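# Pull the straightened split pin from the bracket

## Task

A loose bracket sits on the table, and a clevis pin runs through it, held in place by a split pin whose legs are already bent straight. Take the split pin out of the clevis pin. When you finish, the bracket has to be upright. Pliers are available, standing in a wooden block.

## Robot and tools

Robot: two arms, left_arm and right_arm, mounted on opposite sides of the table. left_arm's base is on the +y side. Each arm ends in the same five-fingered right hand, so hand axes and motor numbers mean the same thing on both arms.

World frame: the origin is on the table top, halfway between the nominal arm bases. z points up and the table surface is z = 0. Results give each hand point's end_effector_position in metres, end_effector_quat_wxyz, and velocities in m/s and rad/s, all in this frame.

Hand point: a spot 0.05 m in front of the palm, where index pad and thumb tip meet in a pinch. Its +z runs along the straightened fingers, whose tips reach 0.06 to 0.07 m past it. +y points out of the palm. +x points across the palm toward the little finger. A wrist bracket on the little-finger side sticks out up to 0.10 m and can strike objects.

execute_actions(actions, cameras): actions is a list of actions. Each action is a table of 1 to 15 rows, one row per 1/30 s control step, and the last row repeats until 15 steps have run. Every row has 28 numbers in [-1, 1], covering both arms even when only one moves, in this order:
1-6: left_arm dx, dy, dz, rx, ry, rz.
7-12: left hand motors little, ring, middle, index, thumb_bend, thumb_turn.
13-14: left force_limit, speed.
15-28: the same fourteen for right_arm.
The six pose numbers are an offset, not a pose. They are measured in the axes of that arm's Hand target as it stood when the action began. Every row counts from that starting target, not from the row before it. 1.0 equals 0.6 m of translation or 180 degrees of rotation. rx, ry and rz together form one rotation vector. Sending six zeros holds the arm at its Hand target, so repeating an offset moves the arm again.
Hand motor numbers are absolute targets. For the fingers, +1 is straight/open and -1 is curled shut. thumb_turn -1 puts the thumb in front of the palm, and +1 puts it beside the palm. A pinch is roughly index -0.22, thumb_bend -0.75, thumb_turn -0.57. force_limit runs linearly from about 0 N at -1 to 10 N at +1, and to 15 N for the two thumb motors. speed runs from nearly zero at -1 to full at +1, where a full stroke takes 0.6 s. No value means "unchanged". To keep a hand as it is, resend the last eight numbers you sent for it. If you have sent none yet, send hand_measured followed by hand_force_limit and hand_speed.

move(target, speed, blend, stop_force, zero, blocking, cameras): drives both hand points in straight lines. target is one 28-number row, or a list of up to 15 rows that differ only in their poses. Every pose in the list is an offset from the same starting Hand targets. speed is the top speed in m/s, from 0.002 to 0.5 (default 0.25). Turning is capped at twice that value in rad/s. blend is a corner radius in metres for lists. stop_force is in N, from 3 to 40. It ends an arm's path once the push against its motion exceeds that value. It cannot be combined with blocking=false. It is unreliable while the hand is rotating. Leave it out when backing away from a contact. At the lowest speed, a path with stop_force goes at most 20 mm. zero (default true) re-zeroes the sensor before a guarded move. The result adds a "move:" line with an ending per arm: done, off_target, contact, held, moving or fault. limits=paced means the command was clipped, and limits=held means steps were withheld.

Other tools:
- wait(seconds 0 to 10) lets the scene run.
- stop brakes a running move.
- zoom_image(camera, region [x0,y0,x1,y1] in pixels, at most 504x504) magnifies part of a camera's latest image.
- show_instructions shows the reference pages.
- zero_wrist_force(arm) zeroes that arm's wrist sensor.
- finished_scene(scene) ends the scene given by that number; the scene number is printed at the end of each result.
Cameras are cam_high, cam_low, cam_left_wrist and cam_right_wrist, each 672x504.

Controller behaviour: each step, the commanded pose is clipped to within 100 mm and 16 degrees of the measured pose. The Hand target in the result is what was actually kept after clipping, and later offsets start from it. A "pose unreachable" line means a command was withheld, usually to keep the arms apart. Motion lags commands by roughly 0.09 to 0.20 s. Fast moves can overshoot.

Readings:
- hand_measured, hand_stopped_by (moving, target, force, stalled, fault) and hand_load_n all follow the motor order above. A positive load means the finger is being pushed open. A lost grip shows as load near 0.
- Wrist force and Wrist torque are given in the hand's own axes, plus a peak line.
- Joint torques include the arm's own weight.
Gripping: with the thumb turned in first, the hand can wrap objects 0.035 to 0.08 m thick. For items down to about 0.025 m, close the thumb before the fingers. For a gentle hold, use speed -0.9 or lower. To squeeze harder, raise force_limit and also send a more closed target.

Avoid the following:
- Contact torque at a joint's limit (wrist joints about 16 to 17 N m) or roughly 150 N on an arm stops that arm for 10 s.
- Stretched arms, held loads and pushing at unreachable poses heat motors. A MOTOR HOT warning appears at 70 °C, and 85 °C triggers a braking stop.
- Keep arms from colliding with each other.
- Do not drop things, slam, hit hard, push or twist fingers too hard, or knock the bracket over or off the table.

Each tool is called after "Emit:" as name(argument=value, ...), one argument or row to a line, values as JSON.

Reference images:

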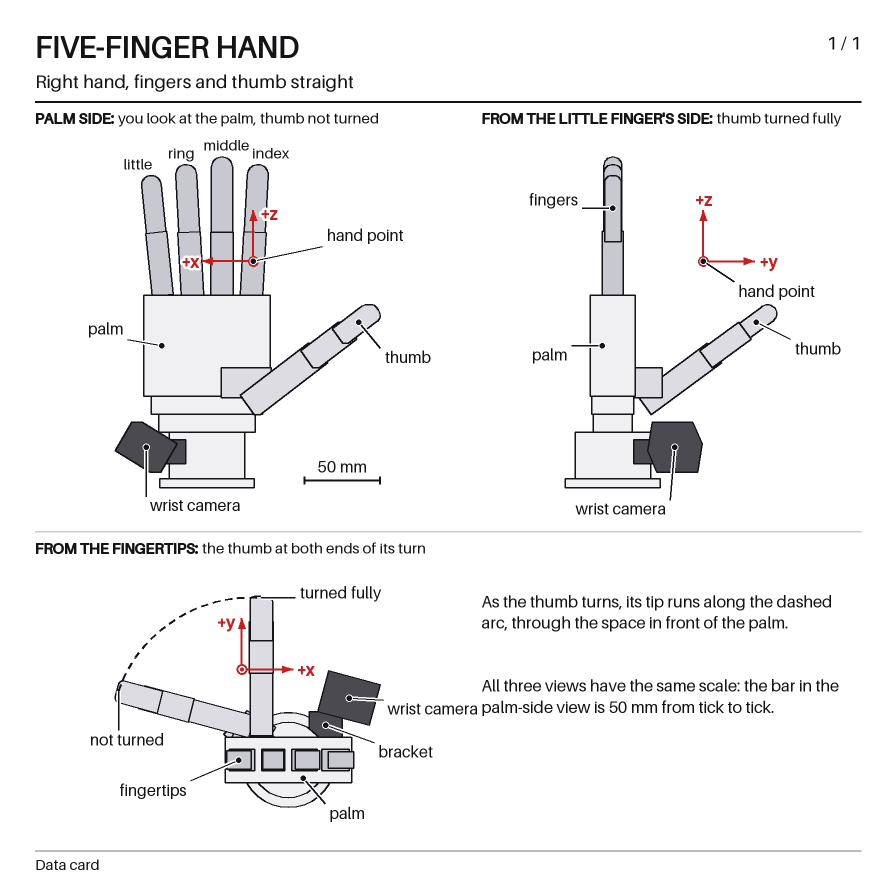

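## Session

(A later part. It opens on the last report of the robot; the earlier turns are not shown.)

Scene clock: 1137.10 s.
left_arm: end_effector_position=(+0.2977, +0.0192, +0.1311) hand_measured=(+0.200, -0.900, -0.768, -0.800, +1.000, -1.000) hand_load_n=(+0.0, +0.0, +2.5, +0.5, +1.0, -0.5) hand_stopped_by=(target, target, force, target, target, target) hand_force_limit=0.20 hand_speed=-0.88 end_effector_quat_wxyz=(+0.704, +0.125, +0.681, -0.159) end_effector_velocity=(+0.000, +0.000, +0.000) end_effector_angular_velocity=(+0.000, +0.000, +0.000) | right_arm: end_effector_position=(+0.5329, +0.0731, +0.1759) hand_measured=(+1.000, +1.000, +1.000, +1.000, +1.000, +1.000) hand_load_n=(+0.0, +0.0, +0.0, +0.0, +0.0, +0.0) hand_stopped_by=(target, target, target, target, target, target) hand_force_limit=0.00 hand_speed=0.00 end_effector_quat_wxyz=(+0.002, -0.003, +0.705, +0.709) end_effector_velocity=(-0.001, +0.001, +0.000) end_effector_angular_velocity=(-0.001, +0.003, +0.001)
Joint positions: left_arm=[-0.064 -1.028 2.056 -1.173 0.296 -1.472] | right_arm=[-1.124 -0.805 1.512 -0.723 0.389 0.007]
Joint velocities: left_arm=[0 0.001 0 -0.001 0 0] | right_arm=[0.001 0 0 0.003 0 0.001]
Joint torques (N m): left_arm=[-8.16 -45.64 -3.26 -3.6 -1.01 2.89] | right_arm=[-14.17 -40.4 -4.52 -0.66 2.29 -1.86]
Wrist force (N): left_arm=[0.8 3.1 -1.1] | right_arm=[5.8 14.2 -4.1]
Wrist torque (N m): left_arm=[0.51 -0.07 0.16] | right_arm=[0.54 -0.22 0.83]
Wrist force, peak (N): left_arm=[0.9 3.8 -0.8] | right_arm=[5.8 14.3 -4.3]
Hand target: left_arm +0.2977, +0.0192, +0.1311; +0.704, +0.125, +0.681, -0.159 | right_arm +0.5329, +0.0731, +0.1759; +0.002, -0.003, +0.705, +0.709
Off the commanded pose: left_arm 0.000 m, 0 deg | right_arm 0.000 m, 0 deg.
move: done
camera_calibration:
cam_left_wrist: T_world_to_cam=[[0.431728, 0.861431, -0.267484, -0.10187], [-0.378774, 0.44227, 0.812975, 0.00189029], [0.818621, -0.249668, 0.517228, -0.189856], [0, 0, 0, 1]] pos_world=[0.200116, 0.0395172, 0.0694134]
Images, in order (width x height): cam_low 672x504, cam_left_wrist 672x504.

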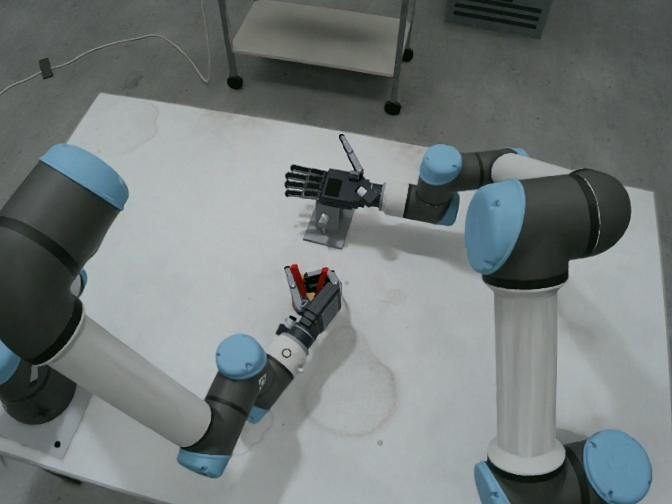

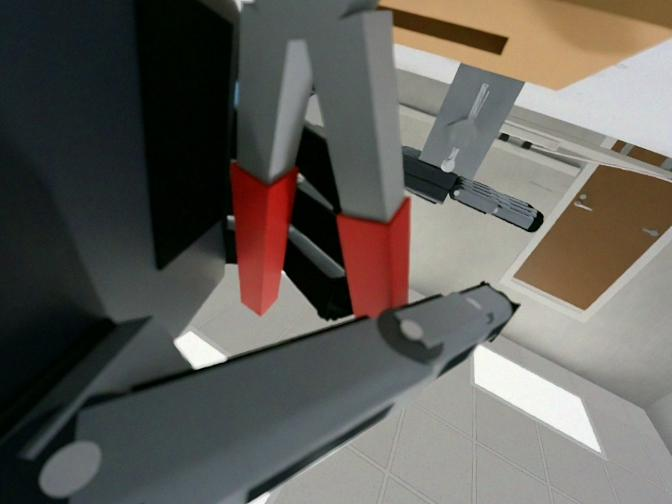

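Emit:
move(
  target=[-0.288,0.132,0.009,0,0,0,0.2,-0.9,-0.95,-0.8,1,-1,0.2,-0.88,0,0,0,0,0,0,1,1,1,1,1,1,0,0],
  cameras=["cam_high","cam_low"],
)

Emit:
zoom_image(
  camera="cam_high",
  region=[340, 150, 460, 290],
)

Emit:
zoom_image(
  camera="cam_low",
  region=[250, 160, 350, 310],
)

Scene clock: 1157.57 s.
left_arm: end_effector_position=(+0.3300, +0.0992, +0.3008) hand_measured=(+0.200, -0.900, -0.768, -0.800, +1.000, -1.000) hand_load_n=(+0.0, +0.5, +2.5, +1.0, +1.0, -1.0) hand_stopped_by=(target, target, force, target, target, target) hand_force_limit=0.20 hand_speed=-0.88 end_effector_quat_wxyz=(+0.704, +0.125, +0.681, -0.159) end_effector_velocity=(+0.000, +0.000, +0.001) end_effector_angular_velocity=(-0.003, +0.001, +0.000) | right_arm: end_effector_position=(+0.5329, +0.0731, +0.1759) hand_measured=(+1.000, +1.000, +1.000, +1.000, +1.000, +1.000) hand_load_n=(+0.0, +0.0, +0.0, +0.5, +0.0, +0.0) hand_stopped_by=(target, target, target, target, target, target) hand_force_limit=0.00 hand_speed=0.00 end_effector_quat_wxyz=(+0.002, -0.003, +0.705, +0.709) end_effector_velocity=(-0.001, +0.001, +0.000) end_effector_angular_velocity=(-0.001, +0.000, +0.001)
Joint positions: left_arm=[0.001 -1.5 2.113 -0.734 0.361 -1.499] | right_arm=[-1.124 -0.805 1.512 -0.723 0.389 0.007]
Joint velocities: left_arm=[0 -0.001 -0.001 0.001 0 -0.002] | right_arm=[0.001 -0.001 0 0.003 0 -0.001]
Joint torques (N m): left_arm=[-8.2 -31.31 -26.25 1.85 0.72 -2.68] | right_arm=[-14.27 -40.49 -5.1 -0.52 2.17 -1.83]
Wrist force (N): left_arm=[0.8 3.3 -0.7] | right_arm=[5.8 14.2 -4.0]
Wrist torque (N m): left_arm=[0.51 -0.12 0.19] | right_arm=[0.53 -0.22 0.83]
Wrist force, peak (N): left_arm=[-0.3 3.8 -1.0] | right_arm=[5.9 14.3 -4.2]
Hand target: left_arm +0.3300, +0.0992, +0.3008; +0.704, +0.125, +0.681, -0.159 | right_arm +0.5329, +0.0731, +0.1759; +0.002, -0.003, +0.705, +0.709
Off the commanded pose: left_arm 0.000 m, 0 deg | right_arm 0.000 m, 0 deg.
move: done
Images, in order (width x height): cam_high 672x504, cam_low 672x504.

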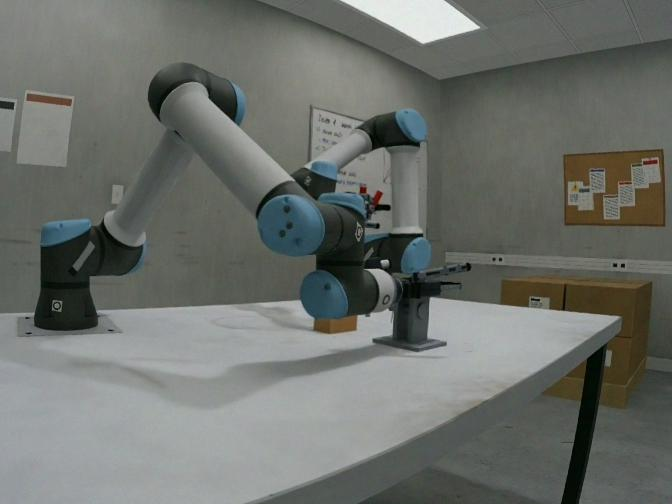

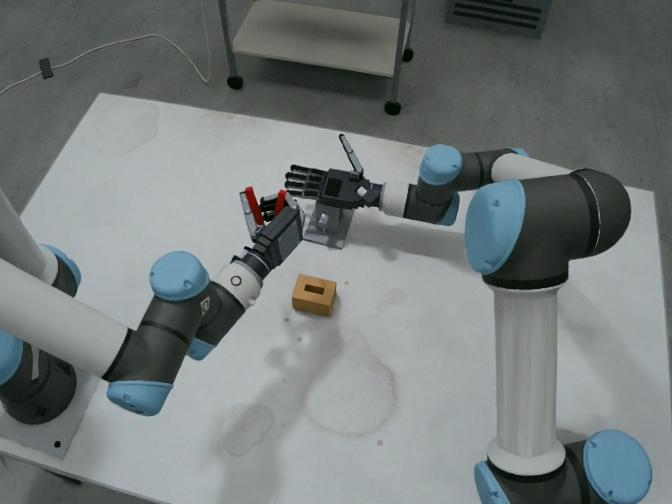

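Scaled by 3.600 from the camera's 672x504 image, which has a finer 960x720 frame.

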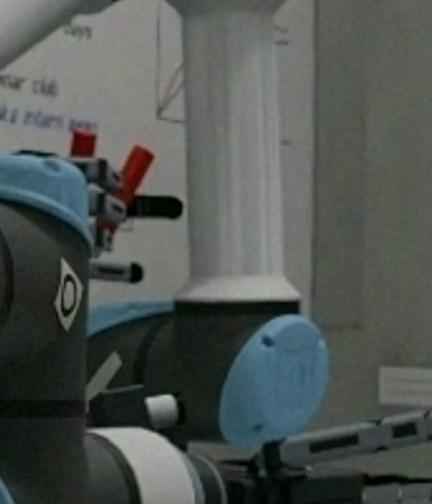

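Scaled by 3.360 from the camera's 672x504 image, which has a finer 960x720 frame.

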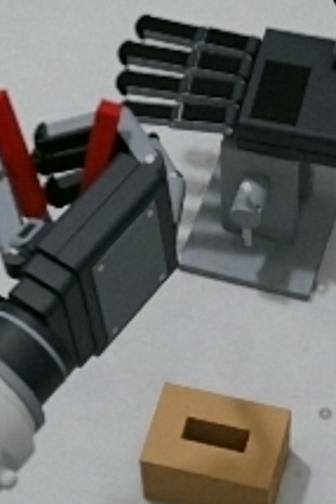

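Emit:
move(
  target=[0,0.079,0.057,0.003,-0.056,0.024,0.2,-0.9,-0.95,-0.8,1,-1,0.2,-0.88,0,0,0,0,0,0,1,1,1,1,1,1,0,0],
  cameras=["cam_high","cam_low","cam_left_wrist"],
)

Emit:
zoom_image(
  camera="cam_high",
  region=[370, 150, 450, 270],
)

Emit:
zoom_image(
  camera="cam_low",
  region=[210, 120, 310, 240],
)

Scene clock: 1187.63 s.
left_arm: end_effector_position=(+0.3802, +0.1292, +0.3003) hand_measured=(+0.200, -0.900, -0.768, -0.800, +1.000, -1.000) hand_load_n=(+0.0, +0.0, +2.0, +1.0, +1.0, -0.5) hand_stopped_by=(target, target, force, target, target, target) hand_force_limit=0.20 hand_speed=-0.88 end_effector_quat_wxyz=(+0.766, +0.139, +0.610, -0.146) end_effector_velocity=(+0.000, +0.000, +0.000) end_effector_angular_velocity=(-0.002, -0.001, +0.001) | right_arm: end_effector_position=(+0.5329, +0.0731, +0.1759) hand_measured=(+1.000, +1.000, +1.000, +1.000, +1.000, +1.000) hand_load_n=(+0.0, +0.0, +0.0, +0.0, +0.0, +0.0) hand_stopped_by=(target, target, target, target, target, target) hand_force_limit=0.00 hand_speed=0.00 end_effector_quat_wxyz=(+0.002, -0.003, +0.705, +0.709) end_effector_velocity=(+0.000, +0.000, +0.000) end_effector_angular_velocity=(+0.000, +0.001, -0.001)
Joint positions: left_arm=[0.177 -1.465 2.258 -1.199 0.581 -1.191] | right_arm=[-1.124 -0.805 1.512 -0.723 0.389 0.007]
Joint velocities: left_arm=[0.001 0.002 0.001 -0.006 0.001 0.002] | right_arm=[0 0 0 0.001 0.001 0]
Joint torques (N m): left_arm=[11.99 -15.25 -9.09 -4.56 2.23 2.87] | right_arm=[-13.91 -40.36 -5.54 -0.44 2.18 -1.75]
Wrist force (N): left_arm=[0.7 3.0 -0.9] | right_arm=[5.8 14.0 -4.2]
Wrist torque (N m): left_arm=[0.48 -0.13 0.13] | right_arm=[0.52 -0.21 0.82]
Wrist force, peak (N): left_arm=[0.9 4.0 -0.9] | right_arm=[5.9 14.3 -3.9]
Hand target: left_arm +0.3802, +0.1292, +0.3003; +0.766, +0.139, +0.610, -0.146 | right_arm +0.5329, +0.0731, +0.1759; +0.002, -0.003, +0.705, +0.709
Off the commanded pose: left_arm 0.000 m, 0 deg | right_arm 0.000 m, 0 deg.
move: done
camera_calibration:
cam_left_wrist: T_world_to_cam=[[0.473845, 0.861939, -0.180367, -0.22931], [-0.527003, 0.441656, 0.726091, -0.0705874], [0.705506, -0.249001, 0.663521, -0.318477], [0, 0, 0, 1]] pos_world=[0.296145, 0.149525, 0.221209]
Images, in order (width x height): cam_high 672x504, cam_low 672x504, cam_left_wrist 672x504.

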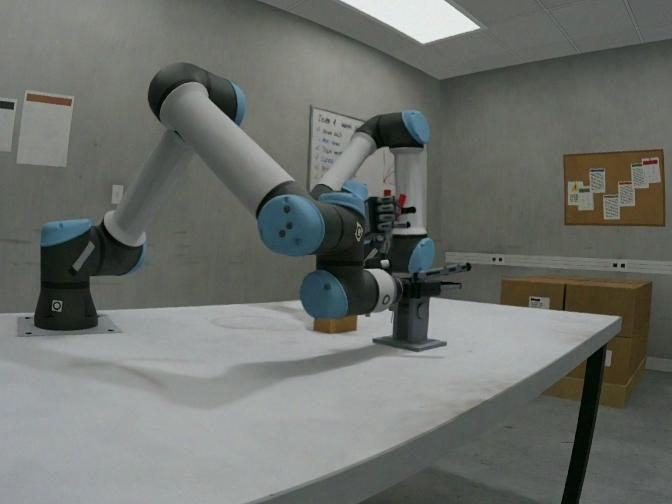

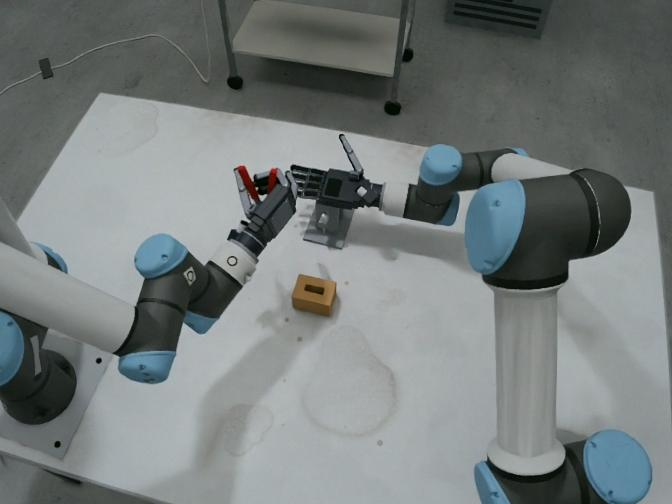

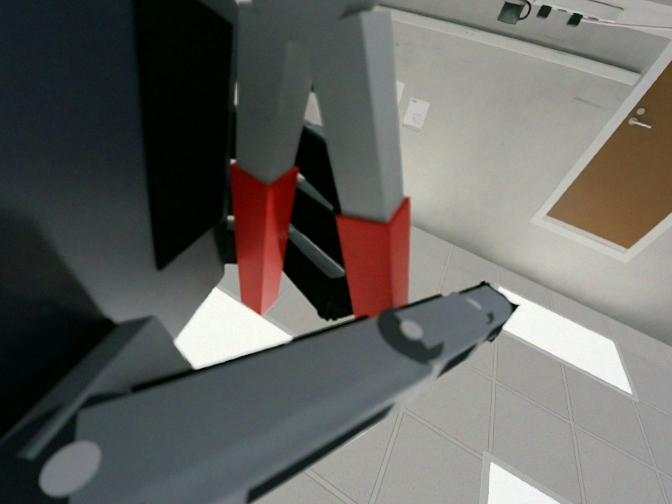

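Scaled by 4.200 from the camera's 672x504 image, which has a finer 960x720 frame.

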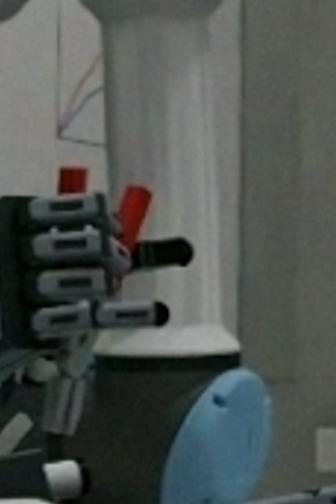

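Scaled by 4.200 from the camera's 672x504 image, which has a finer 960x720 frame.

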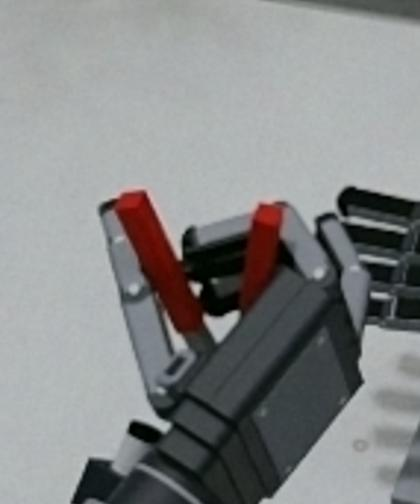

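Emit:
move(
  target=[0,0,0,0.007,-0.0522,0.0399,0.2,-0.9,-0.95,-0.8,1,-1,0.2,-0.88,0,0,0,0,0,0,1,1,1,1,1,1,0,0],
  cameras=["cam_high","cam_low","cam_left_wrist"],
)

Emit:
zoom_image(
  camera="cam_high",
  region=[370, 150, 450, 270],
)

Emit:
zoom_image(
  camera="cam_low",
  region=[210, 120, 310, 240],
)

Scene clock: 1204.60 s.
left_arm: end_effector_position=(+0.3803, +0.1292, +0.3002) hand_measured=(+0.200, -0.900, -0.768, -0.800, +1.000, -1.000) hand_load_n=(+0.0, +0.0, +1.5, +0.5, +1.0, -0.5) hand_stopped_by=(target, target, force, target, target, target) hand_force_limit=0.20 hand_speed=-0.88 end_effector_quat_wxyz=(+0.820, +0.173, +0.534, -0.116) end_effector_velocity=(+0.000, +0.000, +0.000) end_effector_angular_velocity=(-0.001, -0.002, +0.000) | right_arm: end_effector_position=(+0.5329, +0.0731, +0.1759) hand_measured=(+1.000, +1.000, +1.000, +1.000, +1.000, +1.000) hand_load_n=(+0.0, +0.0, +0.0, +0.0, +0.0, +0.0) hand_stopped_by=(target, target, target, target, target, target) hand_force_limit=0.00 hand_speed=0.00 end_effector_quat_wxyz=(+0.002, -0.003, +0.705, +0.709) end_effector_velocity=(+0.000, +0.000, +0.000) end_effector_angular_velocity=(-0.001, +0.003, +0.000)
Joint positions: left_arm=[0.239 -1.356 2.332 -1.56 0.735 -0.942] | right_arm=[-1.124 -0.805 1.512 -0.723 0.389 0.007]
Joint velocities: left_arm=[0.001 0.001 0 -0.003 0.002 0.002] | right_arm=[0 0 0 0.001 0.001 0.002]
Joint torques (N m): left_arm=[10.48 -16.28 -6.46 -5.9 2.61 2.56] | right_arm=[-14.12 -40.19 -4.83 -0.37 2.04 -1.65]
Wrist force (N): left_arm=[1.0 2.9 -1.1] | right_arm=[5.7 14.2 -4.0]
Wrist torque (N m): left_arm=[0.52 -0.19 0.15] | right_arm=[0.54 -0.22 0.83]
Wrist force, peak (N): left_arm=[1.0 3.4 -1.5] | right_arm=[5.8 14.3 -4.0]
Hand target: left_arm +0.3803, +0.1292, +0.3002; +0.820, +0.173, +0.534, -0.116 | right_arm +0.5329, +0.0731, +0.1759; +0.002, -0.003, +0.705, +0.709
Off the commanded pose: left_arm 0.000 m, 0 deg | right_arm 0.000 m, 0 deg.
move: done
camera_calibration:
cam_left_wrist: T_world_to_cam=[[0.495811, 0.867625, -0.0373971, -0.281336], [-0.663474, 0.406229, 0.628315, 0.0153746], [0.560333, -0.286713, 0.77706, -0.292495], [0, 0, 0, 1]] pos_world=[0.313585, 0.153986, 0.207105]
Images, in order (width x height): cam_high 672x504, cam_low 672x504, cam_left_wrist 672x504.

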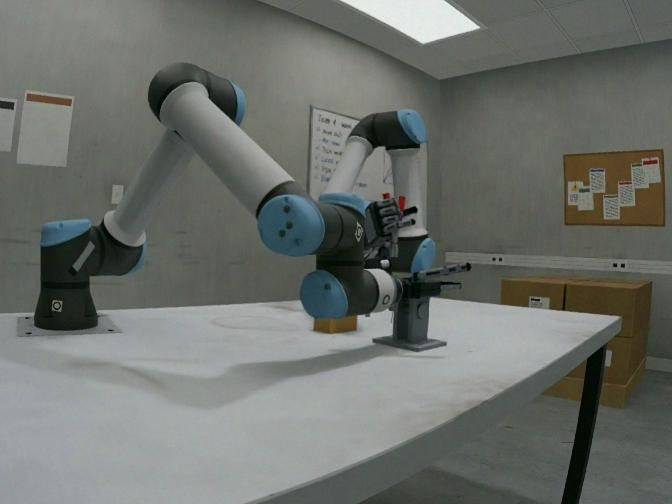

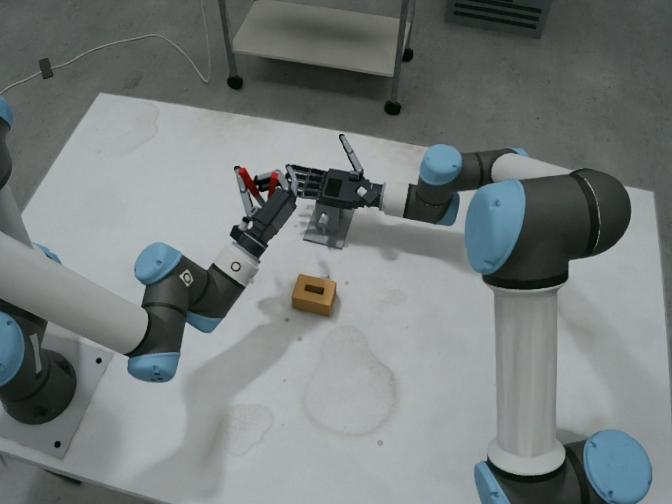

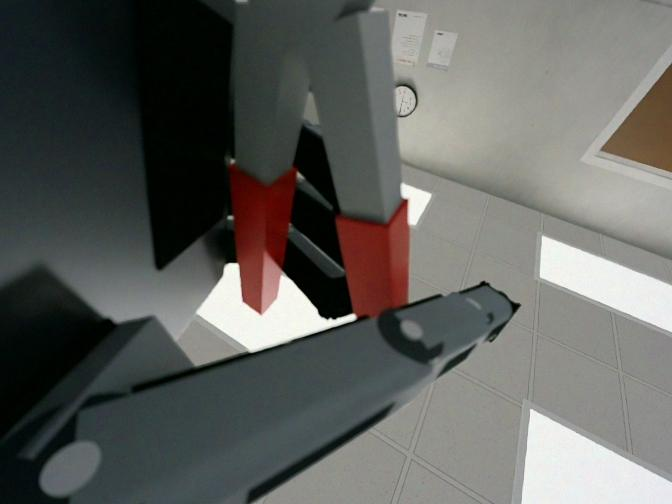

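Scaled by 4.200 from the camera's 672x504 image, which has a finer 960x720 frame.

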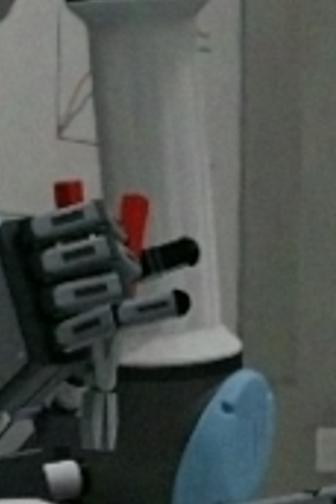

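Scaled by 4.200 from the camera's 672x504 image, which has a finer 960x720 frame.

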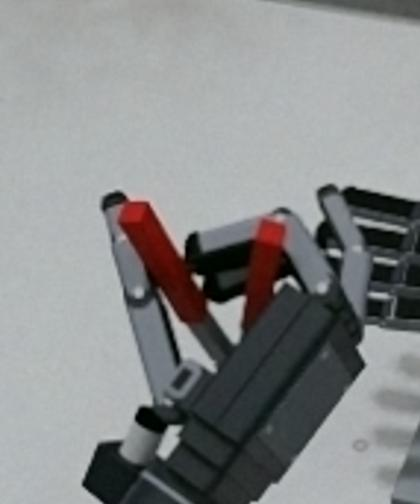

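Emit:
move(
  target=[0.0976,-0.2288,-0.0656,0,0,0,0.2,-0.9,-0.95,-0.8,1,-1,0.2,-0.88,0,0,0,0,0,0,1,1,1,1,1,1,0,0],
  cameras=["cam_high","cam_low","cam_left_wrist"],
)

Emit:
zoom_image(
  camera="cam_low",
  region=[270, 210, 370, 330],
)

Scene clock: 1220.00 s.
left_arm: end_effector_position=(+0.3196, +0.0196, +0.2099) hand_measured=(+0.200, -0.900, -0.768, -0.800, +1.000, -1.000) hand_load_n=(+0.0, +0.0, +1.5, +0.5, +1.0, -0.5) hand_stopped_by=(target, target, force, target, target, target) hand_force_limit=0.20 hand_speed=-0.88 end_effector_quat_wxyz=(+0.819, +0.173, +0.534, -0.116) end_effector_velocity=(+0.000, -0.001, -0.001) end_effector_angular_velocity=(-0.001, +0.000, +0.001) | right_arm: end_effector_position=(+0.5329, +0.0731, +0.1759) hand_measured=(+1.000, +1.000, +1.000, +1.000, +1.000, +1.000) hand_load_n=(+0.0, +0.0, +0.0, +0.0, +0.0, +0.0) hand_stopped_by=(target, target, target, target, target, target) hand_force_limit=0.00 hand_speed=0.00 end_effector_quat_wxyz=(+0.002, -0.003, +0.705, +0.709) end_effector_velocity=(+0.000, +0.000, +0.000) end_effector_angular_velocity=(+0.000, +0.002, +0.000)
Joint positions: left_arm=[0.062 -0.992 2.18 -1.911 0.593 -0.767] | right_arm=[-1.124 -0.805 1.512 -0.723 0.389 0.007]
Joint velocities: left_arm=[-0.001 0.003 -0.003 -0.003 -0.001 0.002] | right_arm=[0 0 0 0 0 0.002]
Joint torques (N m): left_arm=[-6.47 -27.97 -19.8 -5.3 -0.54 2.9] | right_arm=[-14.17 -40.04 -5.16 -0.26 2.01 -1.65]
Wrist force (N): left_arm=[0.8 3.1 -1.5] | right_arm=[5.7 14.2 -4.0]
Wrist torque (N m): left_arm=[0.55 -0.15 0.16] | right_arm=[0.54 -0.21 0.82]
Wrist force, peak (N): left_arm=[0.6 4.3 -0.6] | right_arm=[5.7 14.4 -3.9]
Hand target: left_arm +0.3195, +0.0195, +0.2098; +0.819, +0.173, +0.534, -0.116 | right_arm +0.5329, +0.0731, +0.1759; +0.002, -0.003, +0.705, +0.709
Off the commanded pose: left_arm 0.000 m, 0 deg | right_arm 0.000 m, 0 deg.
move: done
camera_calibration:
cam_left_wrist: T_world_to_cam=[[0.495935, 0.867554, -0.0374093, -0.159579], [-0.663277, 0.406262, 0.628502, 0.0762466], [0.560457, -0.286883, 0.776908, -0.219669], [0, 0, 0, 1]] pos_world=[0.252829, 0.0444479, 0.116772]
Images, in order (width x height): cam_high 672x504, cam_low 672x504, cam_left_wrist 672x504.

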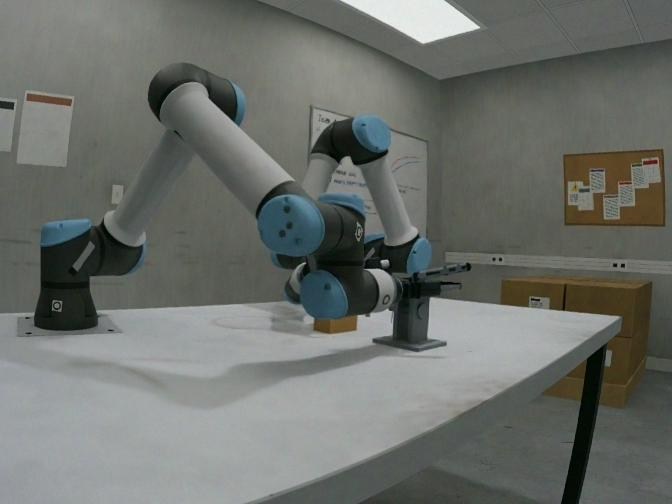

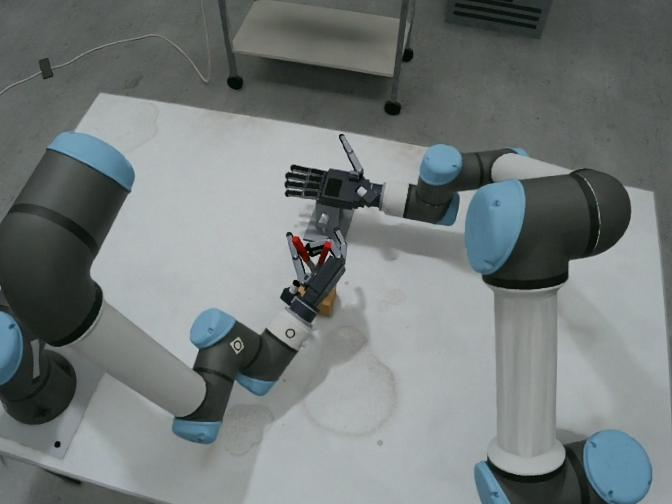

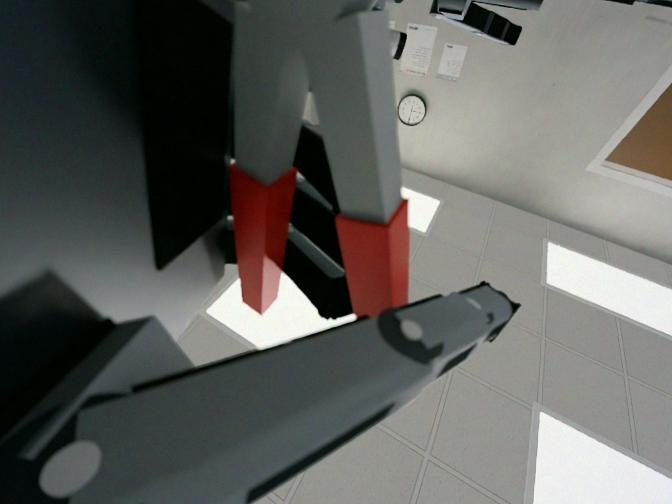

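Scaled by 4.200 from the camera's 672x504 image, which has a finer 960x720 frame.

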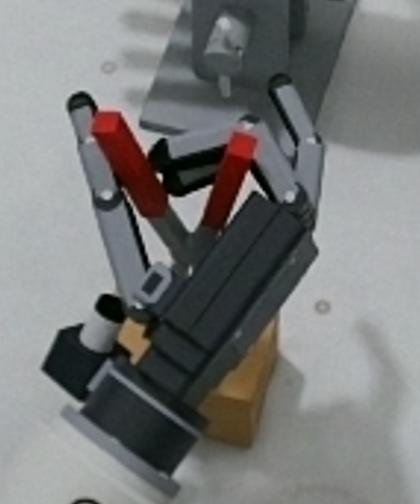

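Emit:
move(
  target=[0.1145,-0.02,-0.0462,0,0,0,0.2,-0.9,-0.95,-0.8,1,-1,0.2,-0.88,0,0,0,0,0,0,1,1,1,1,1,1,0,0],
  speed=0.02,
  stop_force=3,
  cameras=["cam_left_wrist","cam_low"],
)

Emit:
zoom_image(
  camera="cam_low",
  region=[270, 210, 370, 330],
)

Scene clock: 1228.20 s.
left_arm: end_effector_position=(+0.3195, +0.0194, +0.1819) hand_measured=(+0.200, -0.900, -0.768, -0.800, +1.000, -1.000) hand_load_n=(+0.0, +0.0, +1.0, +0.5, +1.0, -0.5) hand_stopped_by=(target, target, force, target, target, target) hand_force_limit=0.20 hand_speed=-0.88 end_effector_quat_wxyz=(+0.820, +0.172, +0.534, -0.116) end_effector_velocity=(+0.000, +0.000, +0.000) end_effector_angular_velocity=(-0.001, +0.000, +0.000) | right_arm: end_effector_position=(+0.5329, +0.0731, +0.1759) hand_measured=(+1.000, +1.000, +1.000, +1.000, +1.000, +1.000) hand_load_n=(+0.0, +0.0, -0.5, +0.0, +0.0, +0.0) hand_stopped_by=(target, target, target, target, target, target) hand_force_limit=0.00 hand_speed=0.00 end_effector_quat_wxyz=(+0.002, -0.003, +0.705, +0.709) end_effector_velocity=(+0.000, +0.000, +0.000) end_effector_angular_velocity=(+0.001, -0.001, +0.000)
Joint positions: left_arm=[0.062 -0.916 2.175 -1.983 0.593 -0.767] | right_arm=[-1.124 -0.805 1.512 -0.723 0.389 0.007]
Joint velocities: left_arm=[0 -0.001 0 -0.001 0 0] | right_arm=[0 0 0 -0.001 0 0.001]
Joint torques (N m): left_arm=[0.77 -33.16 -7.39 -2.68 0.82 0.07] | right_arm=[-13.8 -40 -5.85 -0.23 1.83 -1.62]
Wrist force (N): left_arm=[-1.2 3.5 -0.8] | right_arm=[5.8 14.1 -4.0]
Wrist torque (N m): left_arm=[0.56 -0.05 0.16] | right_arm=[0.52 -0.22 0.82]
Wrist force, peak (N): left_arm=[-1.0 3.9 -0.9] | right_arm=[5.8 14.3 -4.2]
Hand target: left_arm +0.3195, +0.0194, +0.1819; +0.820, +0.172, +0.534, -0.116 | right_arm +0.5329, +0.0731, +0.1759; +0.002, -0.003, +0.705, +0.709
Off the commanded pose: left_arm 0.047 m, 0 deg | right_arm 0.000 m, 0 deg.
FORCE FAULT: contact force on the left arm reached its limit, and that arm stopped. The contact can be on any part of that arm, not only on its tool. That arm's remaining commands of this call were not run. That arm is still stopped at the end of this call. That arm stays stopped for about 10 more seconds. Until then a move that you send moves the other arm only, and its call returns only when the move has ended. Once the stop has ended, the next robot result says so. If the stop ends while you think or write, that arm runs what you send next, counted from its Hand target as the stop leaves it. While its stop runs, an arm, its gripper or tool too, takes no new command. Until it ends, the stop uses up actions while you think or wait. An arm that is not stopped still takes commands.
move: fault (left_arm)
camera_calibration:
cam_left_wrist: T_world_to_cam=[[0.495905, 0.867491, -0.0392056, -0.160051], [-0.663266, 0.407527, 0.627694, 0.0940157], [0.560496, -0.285273, 0.777473, -0.198202], [0, 0, 0, 1]] pos_world=[0.252819, 0.0439872, 0.0888089]
Images, in order (width x height): cam_low 672x504, cam_left_wrist 672x504.

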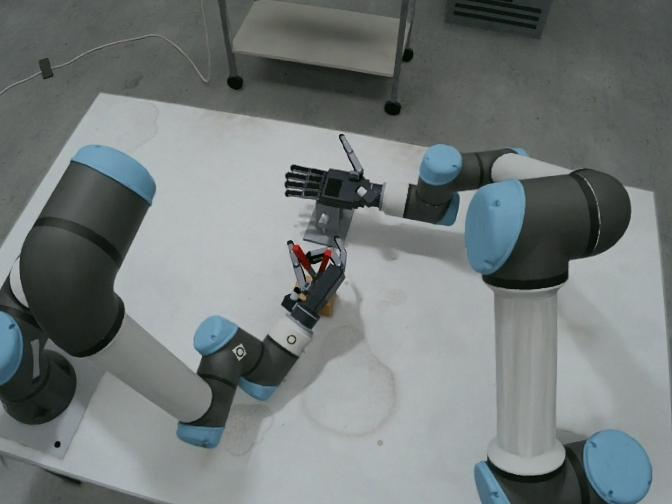

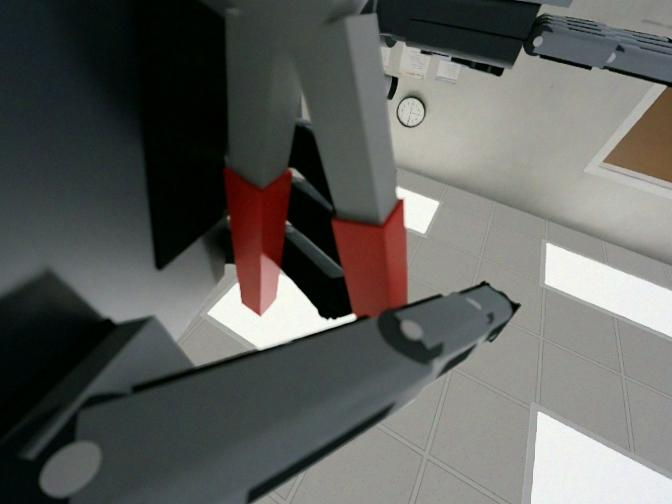

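Scaled by 4.200 from the camera's 672x504 image, which has a finer 960x720 frame.

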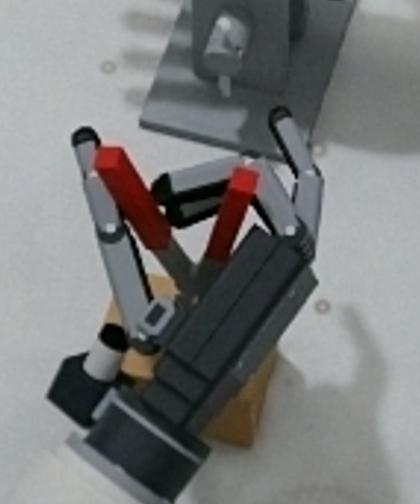

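Emit:
wait(
  seconds=9,
  cameras=[],
)

Emit:
move(
  target=[-0.06,0.010,0.0232,0,0,0,0.2,-0.9,-0.95,-0.8,1,-1,0.2,-0.88,0,0,0,0,0,0,1,1,1,1,1,1,0,0],
  cameras=[],
)

Scene clock: 1264.60 s.
left_arm: end_effector_position=(+0.3195, +0.0194, +0.1819) hand_measured=(+0.200, -0.900, -0.768, -0.800, +1.000, -1.000) hand_load_n=(+0.0, +0.0, +1.5, +0.5, +1.0, +0.0) hand_stopped_by=(target, target, force, target, target, target) hand_force_limit=0.20 hand_speed=-0.88 end_effector_quat_wxyz=(+0.820, +0.172, +0.534, -0.116) end_effector_velocity=(+0.000, +0.000, -0.001) end_effector_angular_velocity=(+0.002, +0.000, +0.001) | right_arm: end_effector_position=(+0.5329, +0.0731, +0.1759) hand_measured=(+1.000, +1.000, +1.000, +1.000, +1.000, +1.000) hand_load_n=(+0.0, +0.0, +0.0, +0.0, +0.0, +0.0) hand_stopped_by=(target, target, target, target, target, target) hand_force_limit=0.00 hand_speed=0.00 end_effector_quat_wxyz=(+0.002, -0.003, +0.705, +0.709) end_effector_velocity=(+0.000, +0.000, -0.001) end_effector_angular_velocity=(-0.001, +0.001, +0.000)
Joint positions: left_arm=[0.062 -0.916 2.175 -1.983 0.593 -0.767] | right_arm=[-1.124 -0.805 1.512 -0.723 0.389 0.007]
Joint velocities: left_arm=[0 0.002 0 0 0 0] | right_arm=[0 0.001 0 0.001 0 -0.001]
Joint torques (N m): left_arm=[1.34 -17.53 -7.91 -2.51 0.61 0.15] | right_arm=[-13.82 -39.79 -5.63 0.21 1.46 -1.5]
Wrist force (N): left_arm=[-1.1 3.6 -0.9] | right_arm=[5.7 14.2 -3.9]
Wrist torque (N m): left_arm=[0.57 -0.05 0.17] | right_arm=[0.54 -0.21 0.82]
Wrist force, peak (N): left_arm=[-1.0 4.2 -1.0] | right_arm=[5.9 14.3 -4.0]
Hand target: left_arm +0.3195, +0.0194, +0.1819; +0.820, +0.172, +0.534, -0.116 | right_arm +0.5329, +0.0731, +0.1759; +0.002, -0.003, +0.705, +0.709
Off the commanded pose: left_arm 0.047 m, 0 deg | right_arm 0.000 m, 0 deg.
FORCE FAULT, CONTINUED: the left arm's stop, for the force fault that an earlier result reported, is over. The rest of the stop counts as 19 of the actions that you can send in this scene. That arm now holds where it stands, not its last command. That arm accepts commands again.
wait: 9.00 s; at rest from the start
No camera images: "cameras" was empty.

Scene clock: 1265.67 s.
left_arm: end_effector_position=(+0.3189, +0.0194, +0.2210) hand_measured=(+0.200, -0.900, -0.768, -0.800, +1.000, -1.000) hand_load_n=(+0.0, +0.0, +1.5, +0.5, +1.0, -1.0) hand_stopped_by=(target, target, force, target, target, target) hand_force_limit=0.20 hand_speed=-0.88 end_effector_quat_wxyz=(+0.820, +0.172, +0.534, -0.116) end_effector_velocity=(+0.000, +0.000, +0.001) end_effector_angular_velocity=(+0.001, +0.000, -0.001) | right_arm: end_effector_position=(+0.5329, +0.0731, +0.1759) hand_measured=(+1.000, +1.000, +1.000, +1.000, +1.000, +1.000) hand_load_n=(+0.0, +0.0, +0.0, +0.0, +0.5, +0.0) hand_stopped_by=(target, target, target, target, target, target) hand_force_limit=0.00 hand_speed=0.00 end_effector_quat_wxyz=(+0.002, -0.003, +0.705, +0.709) end_effector_velocity=(+0.000, +0.000, +0.000) end_effector_angular_velocity=(+0.000, +0.001, +0.000)
Joint positions: left_arm=[0.06 -1.02 2.18 -1.886 0.592 -0.765] | right_arm=[-1.124 -0.805 1.512 -0.723 0.389 0.007]
Joint velocities: left_arm=[0 -0.002 0 0.004 0 -0.001] | right_arm=[0 0 0 0 0 0.001]
Joint torques (N m): left_arm=[-9.15 -43.66 -1.37 -0.03 -0.37 -2.52] | right_arm=[-13.58 -39.77 -5.47 0.28 1.36 -1.54]
Wrist force (N): left_arm=[0.8 3.0 -1.5] | right_arm=[5.8 14.1 -4.1]
Wrist torque (N m): left_arm=[0.54 -0.15 0.15] | right_arm=[0.53 -0.22 0.83]
Wrist force, peak (N): left_arm=[-1.5 3.8 -1.1] | right_arm=[5.8 14.3 -4.1]
Hand target: left_arm +0.3189, +0.0194, +0.2211; +0.820, +0.172, +0.534, -0.116 | right_arm +0.5329, +0.0731, +0.1759; +0.002, -0.003, +0.705, +0.709
Off the commanded pose: left_arm 0.000 m, 0 deg | right_arm 0.000 m, 0 deg.
move: done
No camera images: "cameras" was empty.

Emit:
move(
  target=[0.0186,0.0173,0.0386,0,0.066,-0.029,0.2,-0.9,-0.95,-0.8,1,-1,0.2,-0.88,0,0,0,0,0,0,1,1,1,1,1,1,0,0],
  speed=0.08,
)

Emit:
zoom_image(
  camera="cam_low",
  region=[250, 190, 390, 310],
)

Emit:
zoom_image(
  camera="cam_high",
  region=[280, 200, 440, 340],
)

Scene clock: 1287.73 s.
left_arm: end_effector_position=(+0.3466, +0.0195, +0.2213) hand_measured=(+0.200, -0.900, -0.768, -0.800, +1.000, -1.000) hand_load_n=(+0.0, +0.5, +1.5, +0.5, +1.0, -1.0) hand_stopped_by=(target, target, force, target, target, target) hand_force_limit=0.20 hand_speed=-0.88 end_effector_quat_wxyz=(+0.754, +0.159, +0.623, -0.135) end_effector_velocity=(+0.000, +0.000, +0.000) end_effector_angular_velocity=(+0.002, +0.001, -0.001) | right_arm: end_effector_position=(+0.5329, +0.0731, +0.1759) hand_measured=(+1.000, +1.000, +1.000, +1.000, +1.000, +1.000) hand_load_n=(+0.0, +0.0, +0.0, +0.0, +0.0, +0.0) hand_stopped_by=(target, target, target, target, target, target) hand_force_limit=0.00 hand_speed=0.00 end_effector_quat_wxyz=(+0.002, -0.003, +0.705, +0.709) end_effector_velocity=(+0.000, +0.000, +0.000) end_effector_angular_velocity=(+0.000, -0.001, +0.000)
Joint positions: left_arm=[0.07 -1.149 2.079 -1.316 0.48 -1.153] | right_arm=[-1.124 -0.805 1.512 -0.723 0.389 0.007]
Joint velocities: left_arm=[0 0 -0.001 0.005 0 -0.002] | right_arm=[0.001 0 0 0 0 -0.001]
Joint torques (N m): left_arm=[11.09 -43.76 -24.08 0.93 -0.8 -2.81] | right_arm=[-14.25 -39.85 -5.65 0.31 1.35 -1.49]
Wrist force (N): left_arm=[1.1 3.5 -0.9] | right_arm=[5.8 14.0 -4.1]
Wrist torque (N m): left_arm=[0.57 -0.19 0.17] | right_arm=[0.52 -0.23 0.83]
Wrist force, peak (N): left_arm=[0.8 3.7 -1.1] | right_arm=[6.0 14.2 -4.2]
Hand target: left_arm +0.3466, +0.0195, +0.2213; +0.754, +0.159, +0.623, -0.135 | right_arm +0.5329, +0.0731, +0.1759; +0.002, -0.003, +0.705, +0.709
Off the commanded pose: left_arm 0.000 m, 0 deg | right_arm 0.000 m, 0 deg.
move: done
camera_calibration:
cam_left_wrist: T_world_to_cam=[[0.475359, 0.867227, -0.148161, -0.140788], [-0.505429, 0.407029, 0.760835, 0.00306502], [0.720122, -0.286785, 0.631806, -0.266936], [0, 0, 0, 1]] pos_world=[0.260701, 0.0442947, 0.145461]
cam_right_wrist: T_world_to_cam=[[-0.324862, -0.0346389, 0.945127, 0.00365967], [0.8197, -0.508792, 0.263102, -0.443696], [0.471759, 0.860192, 0.193681, -0.232105], [0, 0, 0, 1]] pos_world=[0.474384, -0.0259674, 0.158233]

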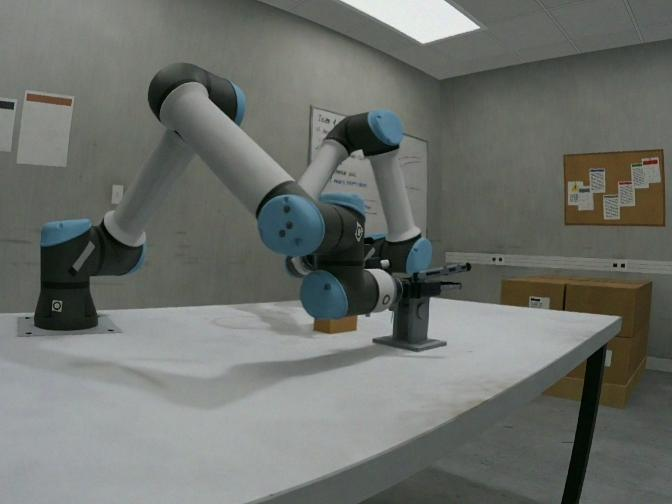

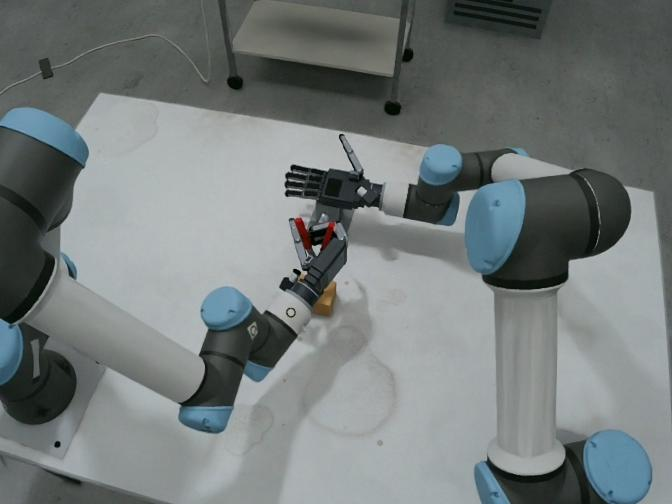

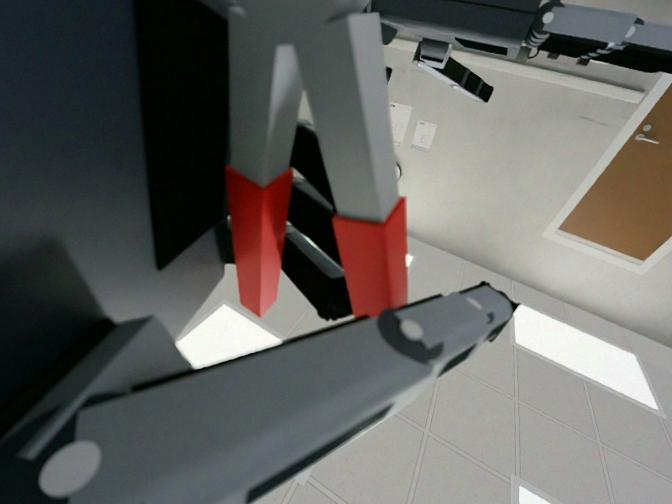

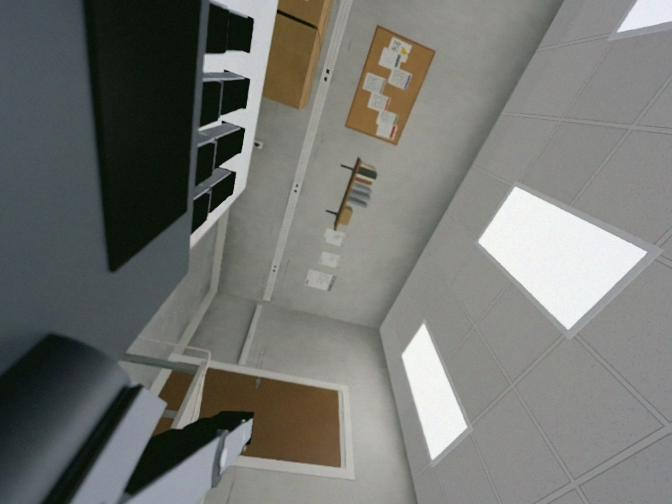

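Scaled by 3.600 from the camera's 672x504 image, which has a finer 960x720 frame.

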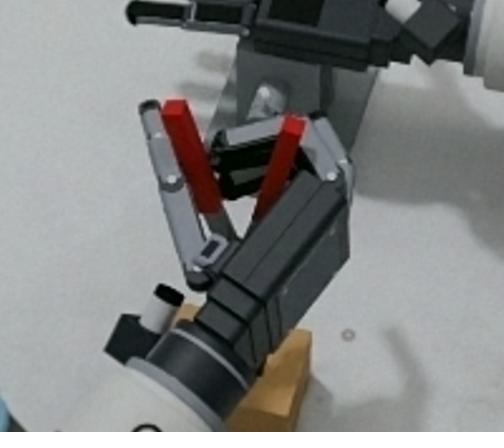

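Scaled by 3.150 from the camera's 672x504 image, which has a finer 960x720 frame.

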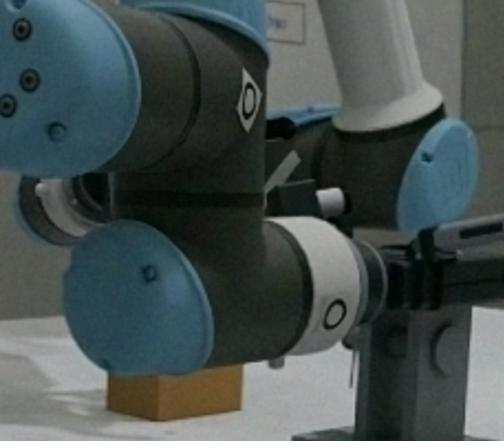

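Emit:
move(
  target=[0.1244,-0.0091,-0.0219,0,0,0,0.2,-0.9,-0.95,-0.8,1,-1,0.2,-0.88,0,0,0,0,0,0,1,1,1,1,1,1,0,0],
  speed=0.03,
  stop_force=3,
  cameras=["cam_low","cam_left_wrist"],
)

Emit:
zoom_image(
  camera="cam_low",
  region=[250, 200, 390, 320],
)

Emit:
zoom_image(
  camera="cam_left_wrist",
  region=[160, 0, 520, 380],
)

Scene clock: 1328.90 s.
left_arm: end_effector_position=(+0.3466, +0.0195, +0.1729) hand_measured=(+0.200, -0.900, -0.768, -0.800, +1.000, -1.000) hand_load_n=(+0.0, +0.5, +2.0, +0.5, +0.5, +0.0) hand_stopped_by=(target, target, force, target, target, target) hand_force_limit=0.20 hand_speed=-0.88 end_effector_quat_wxyz=(+0.754, +0.159, +0.623, -0.135) end_effector_velocity=(+0.000, +0.000, +0.000) end_effector_angular_velocity=(+0.001, +0.000, -0.001) | right_arm: end_effector_position=(+0.5329, +0.0731, +0.1759) hand_measured=(+1.000, +1.000, +1.000, +1.000, +1.000, +1.000) hand_load_n=(+0.0, +0.0, +0.0, +0.0, +0.0, +0.0) hand_stopped_by=(target, target, target, target, target, target) hand_force_limit=0.00 hand_speed=0.00 end_effector_quat_wxyz=(+0.002, -0.003, +0.705, +0.709) end_effector_velocity=(+0.000, +0.000, +0.000) end_effector_angular_velocity=(+0.000, +0.002, +0.000)
Joint positions: left_arm=[0.07 -1.039 2.095 -1.44 0.479 -1.154] | right_arm=[-1.124 -0.805 1.512 -0.723 0.389 0.007]
Joint velocities: left_arm=[0 0 0 0 0 0] | right_arm=[0 0 0 0 0 0.001]
Joint torques (N m): left_arm=[-4.48 -46.29 -19.53 0.71 -0.42 -1.48] | right_arm=[-14.17 -39.4 -5.9 0.46 1.24 -1.41]
Wrist force (N): left_arm=[0.8 3.6 -1.1] | right_arm=[5.8 14.1 -4.0]
Wrist torque (N m): left_arm=[0.64 -0.15 0.15] | right_arm=[0.53 -0.23 0.83]
Wrist force, peak (N): left_arm=[-4.9 5.3 0.6] | right_arm=[5.9 14.3 -4.0]
Hand target: left_arm +0.3466, +0.0195, +0.1729; +0.754, +0.159, +0.623, -0.135 | right_arm +0.5329, +0.0731, +0.1759; +0.002, -0.003, +0.705, +0.709
Off the commanded pose: left_arm 0.028 m, 0 deg | right_arm 0.000 m, 0 deg.
move: contact (left_arm)
camera_calibration:
cam_left_wrist: T_world_to_cam=[[0.475401, 0.867176, -0.148324, -0.147941], [-0.504993, 0.40703, 0.761124, 0.0396887], [0.7204, -0.286936, 0.63142, -0.236399], [0, 0, 0, 1]] pos_world=[0.260676, 0.0443048, 0.0971159]
Images, in order (width x height): cam_low 672x504, cam_left_wrist 672x504.

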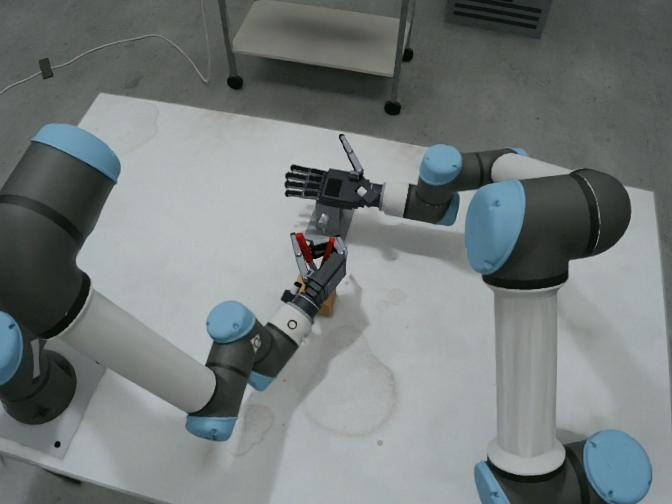

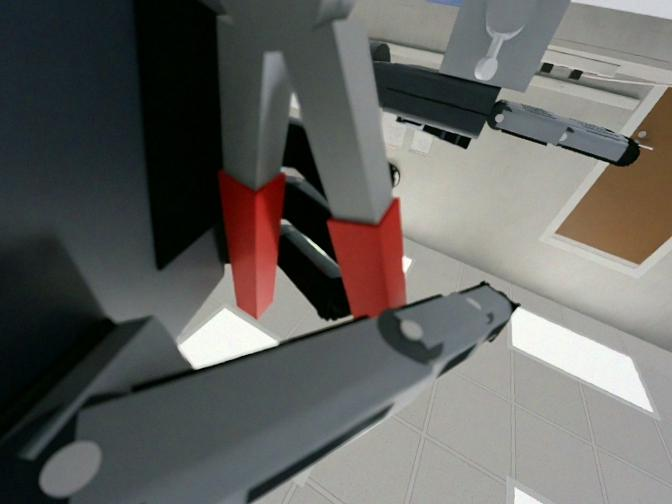

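Scaled by 3.600 from the camera's 672x504 image, which has a finer 960x720 frame.

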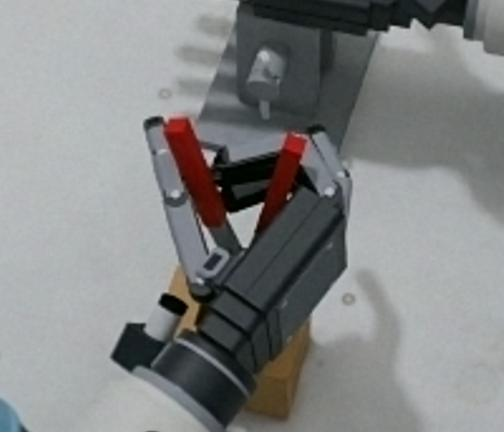

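Scaled by 1.326 from the camera's 672x504 image, which has a finer 960x720 frame.

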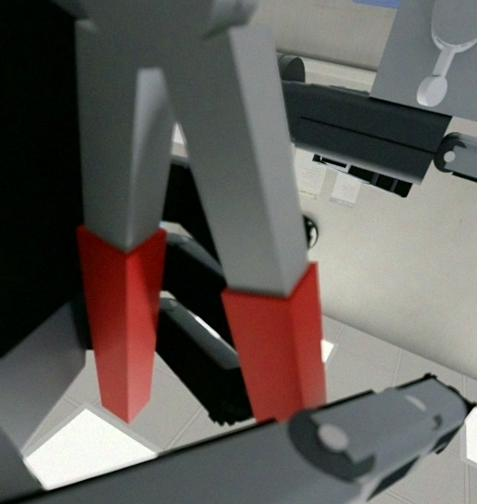

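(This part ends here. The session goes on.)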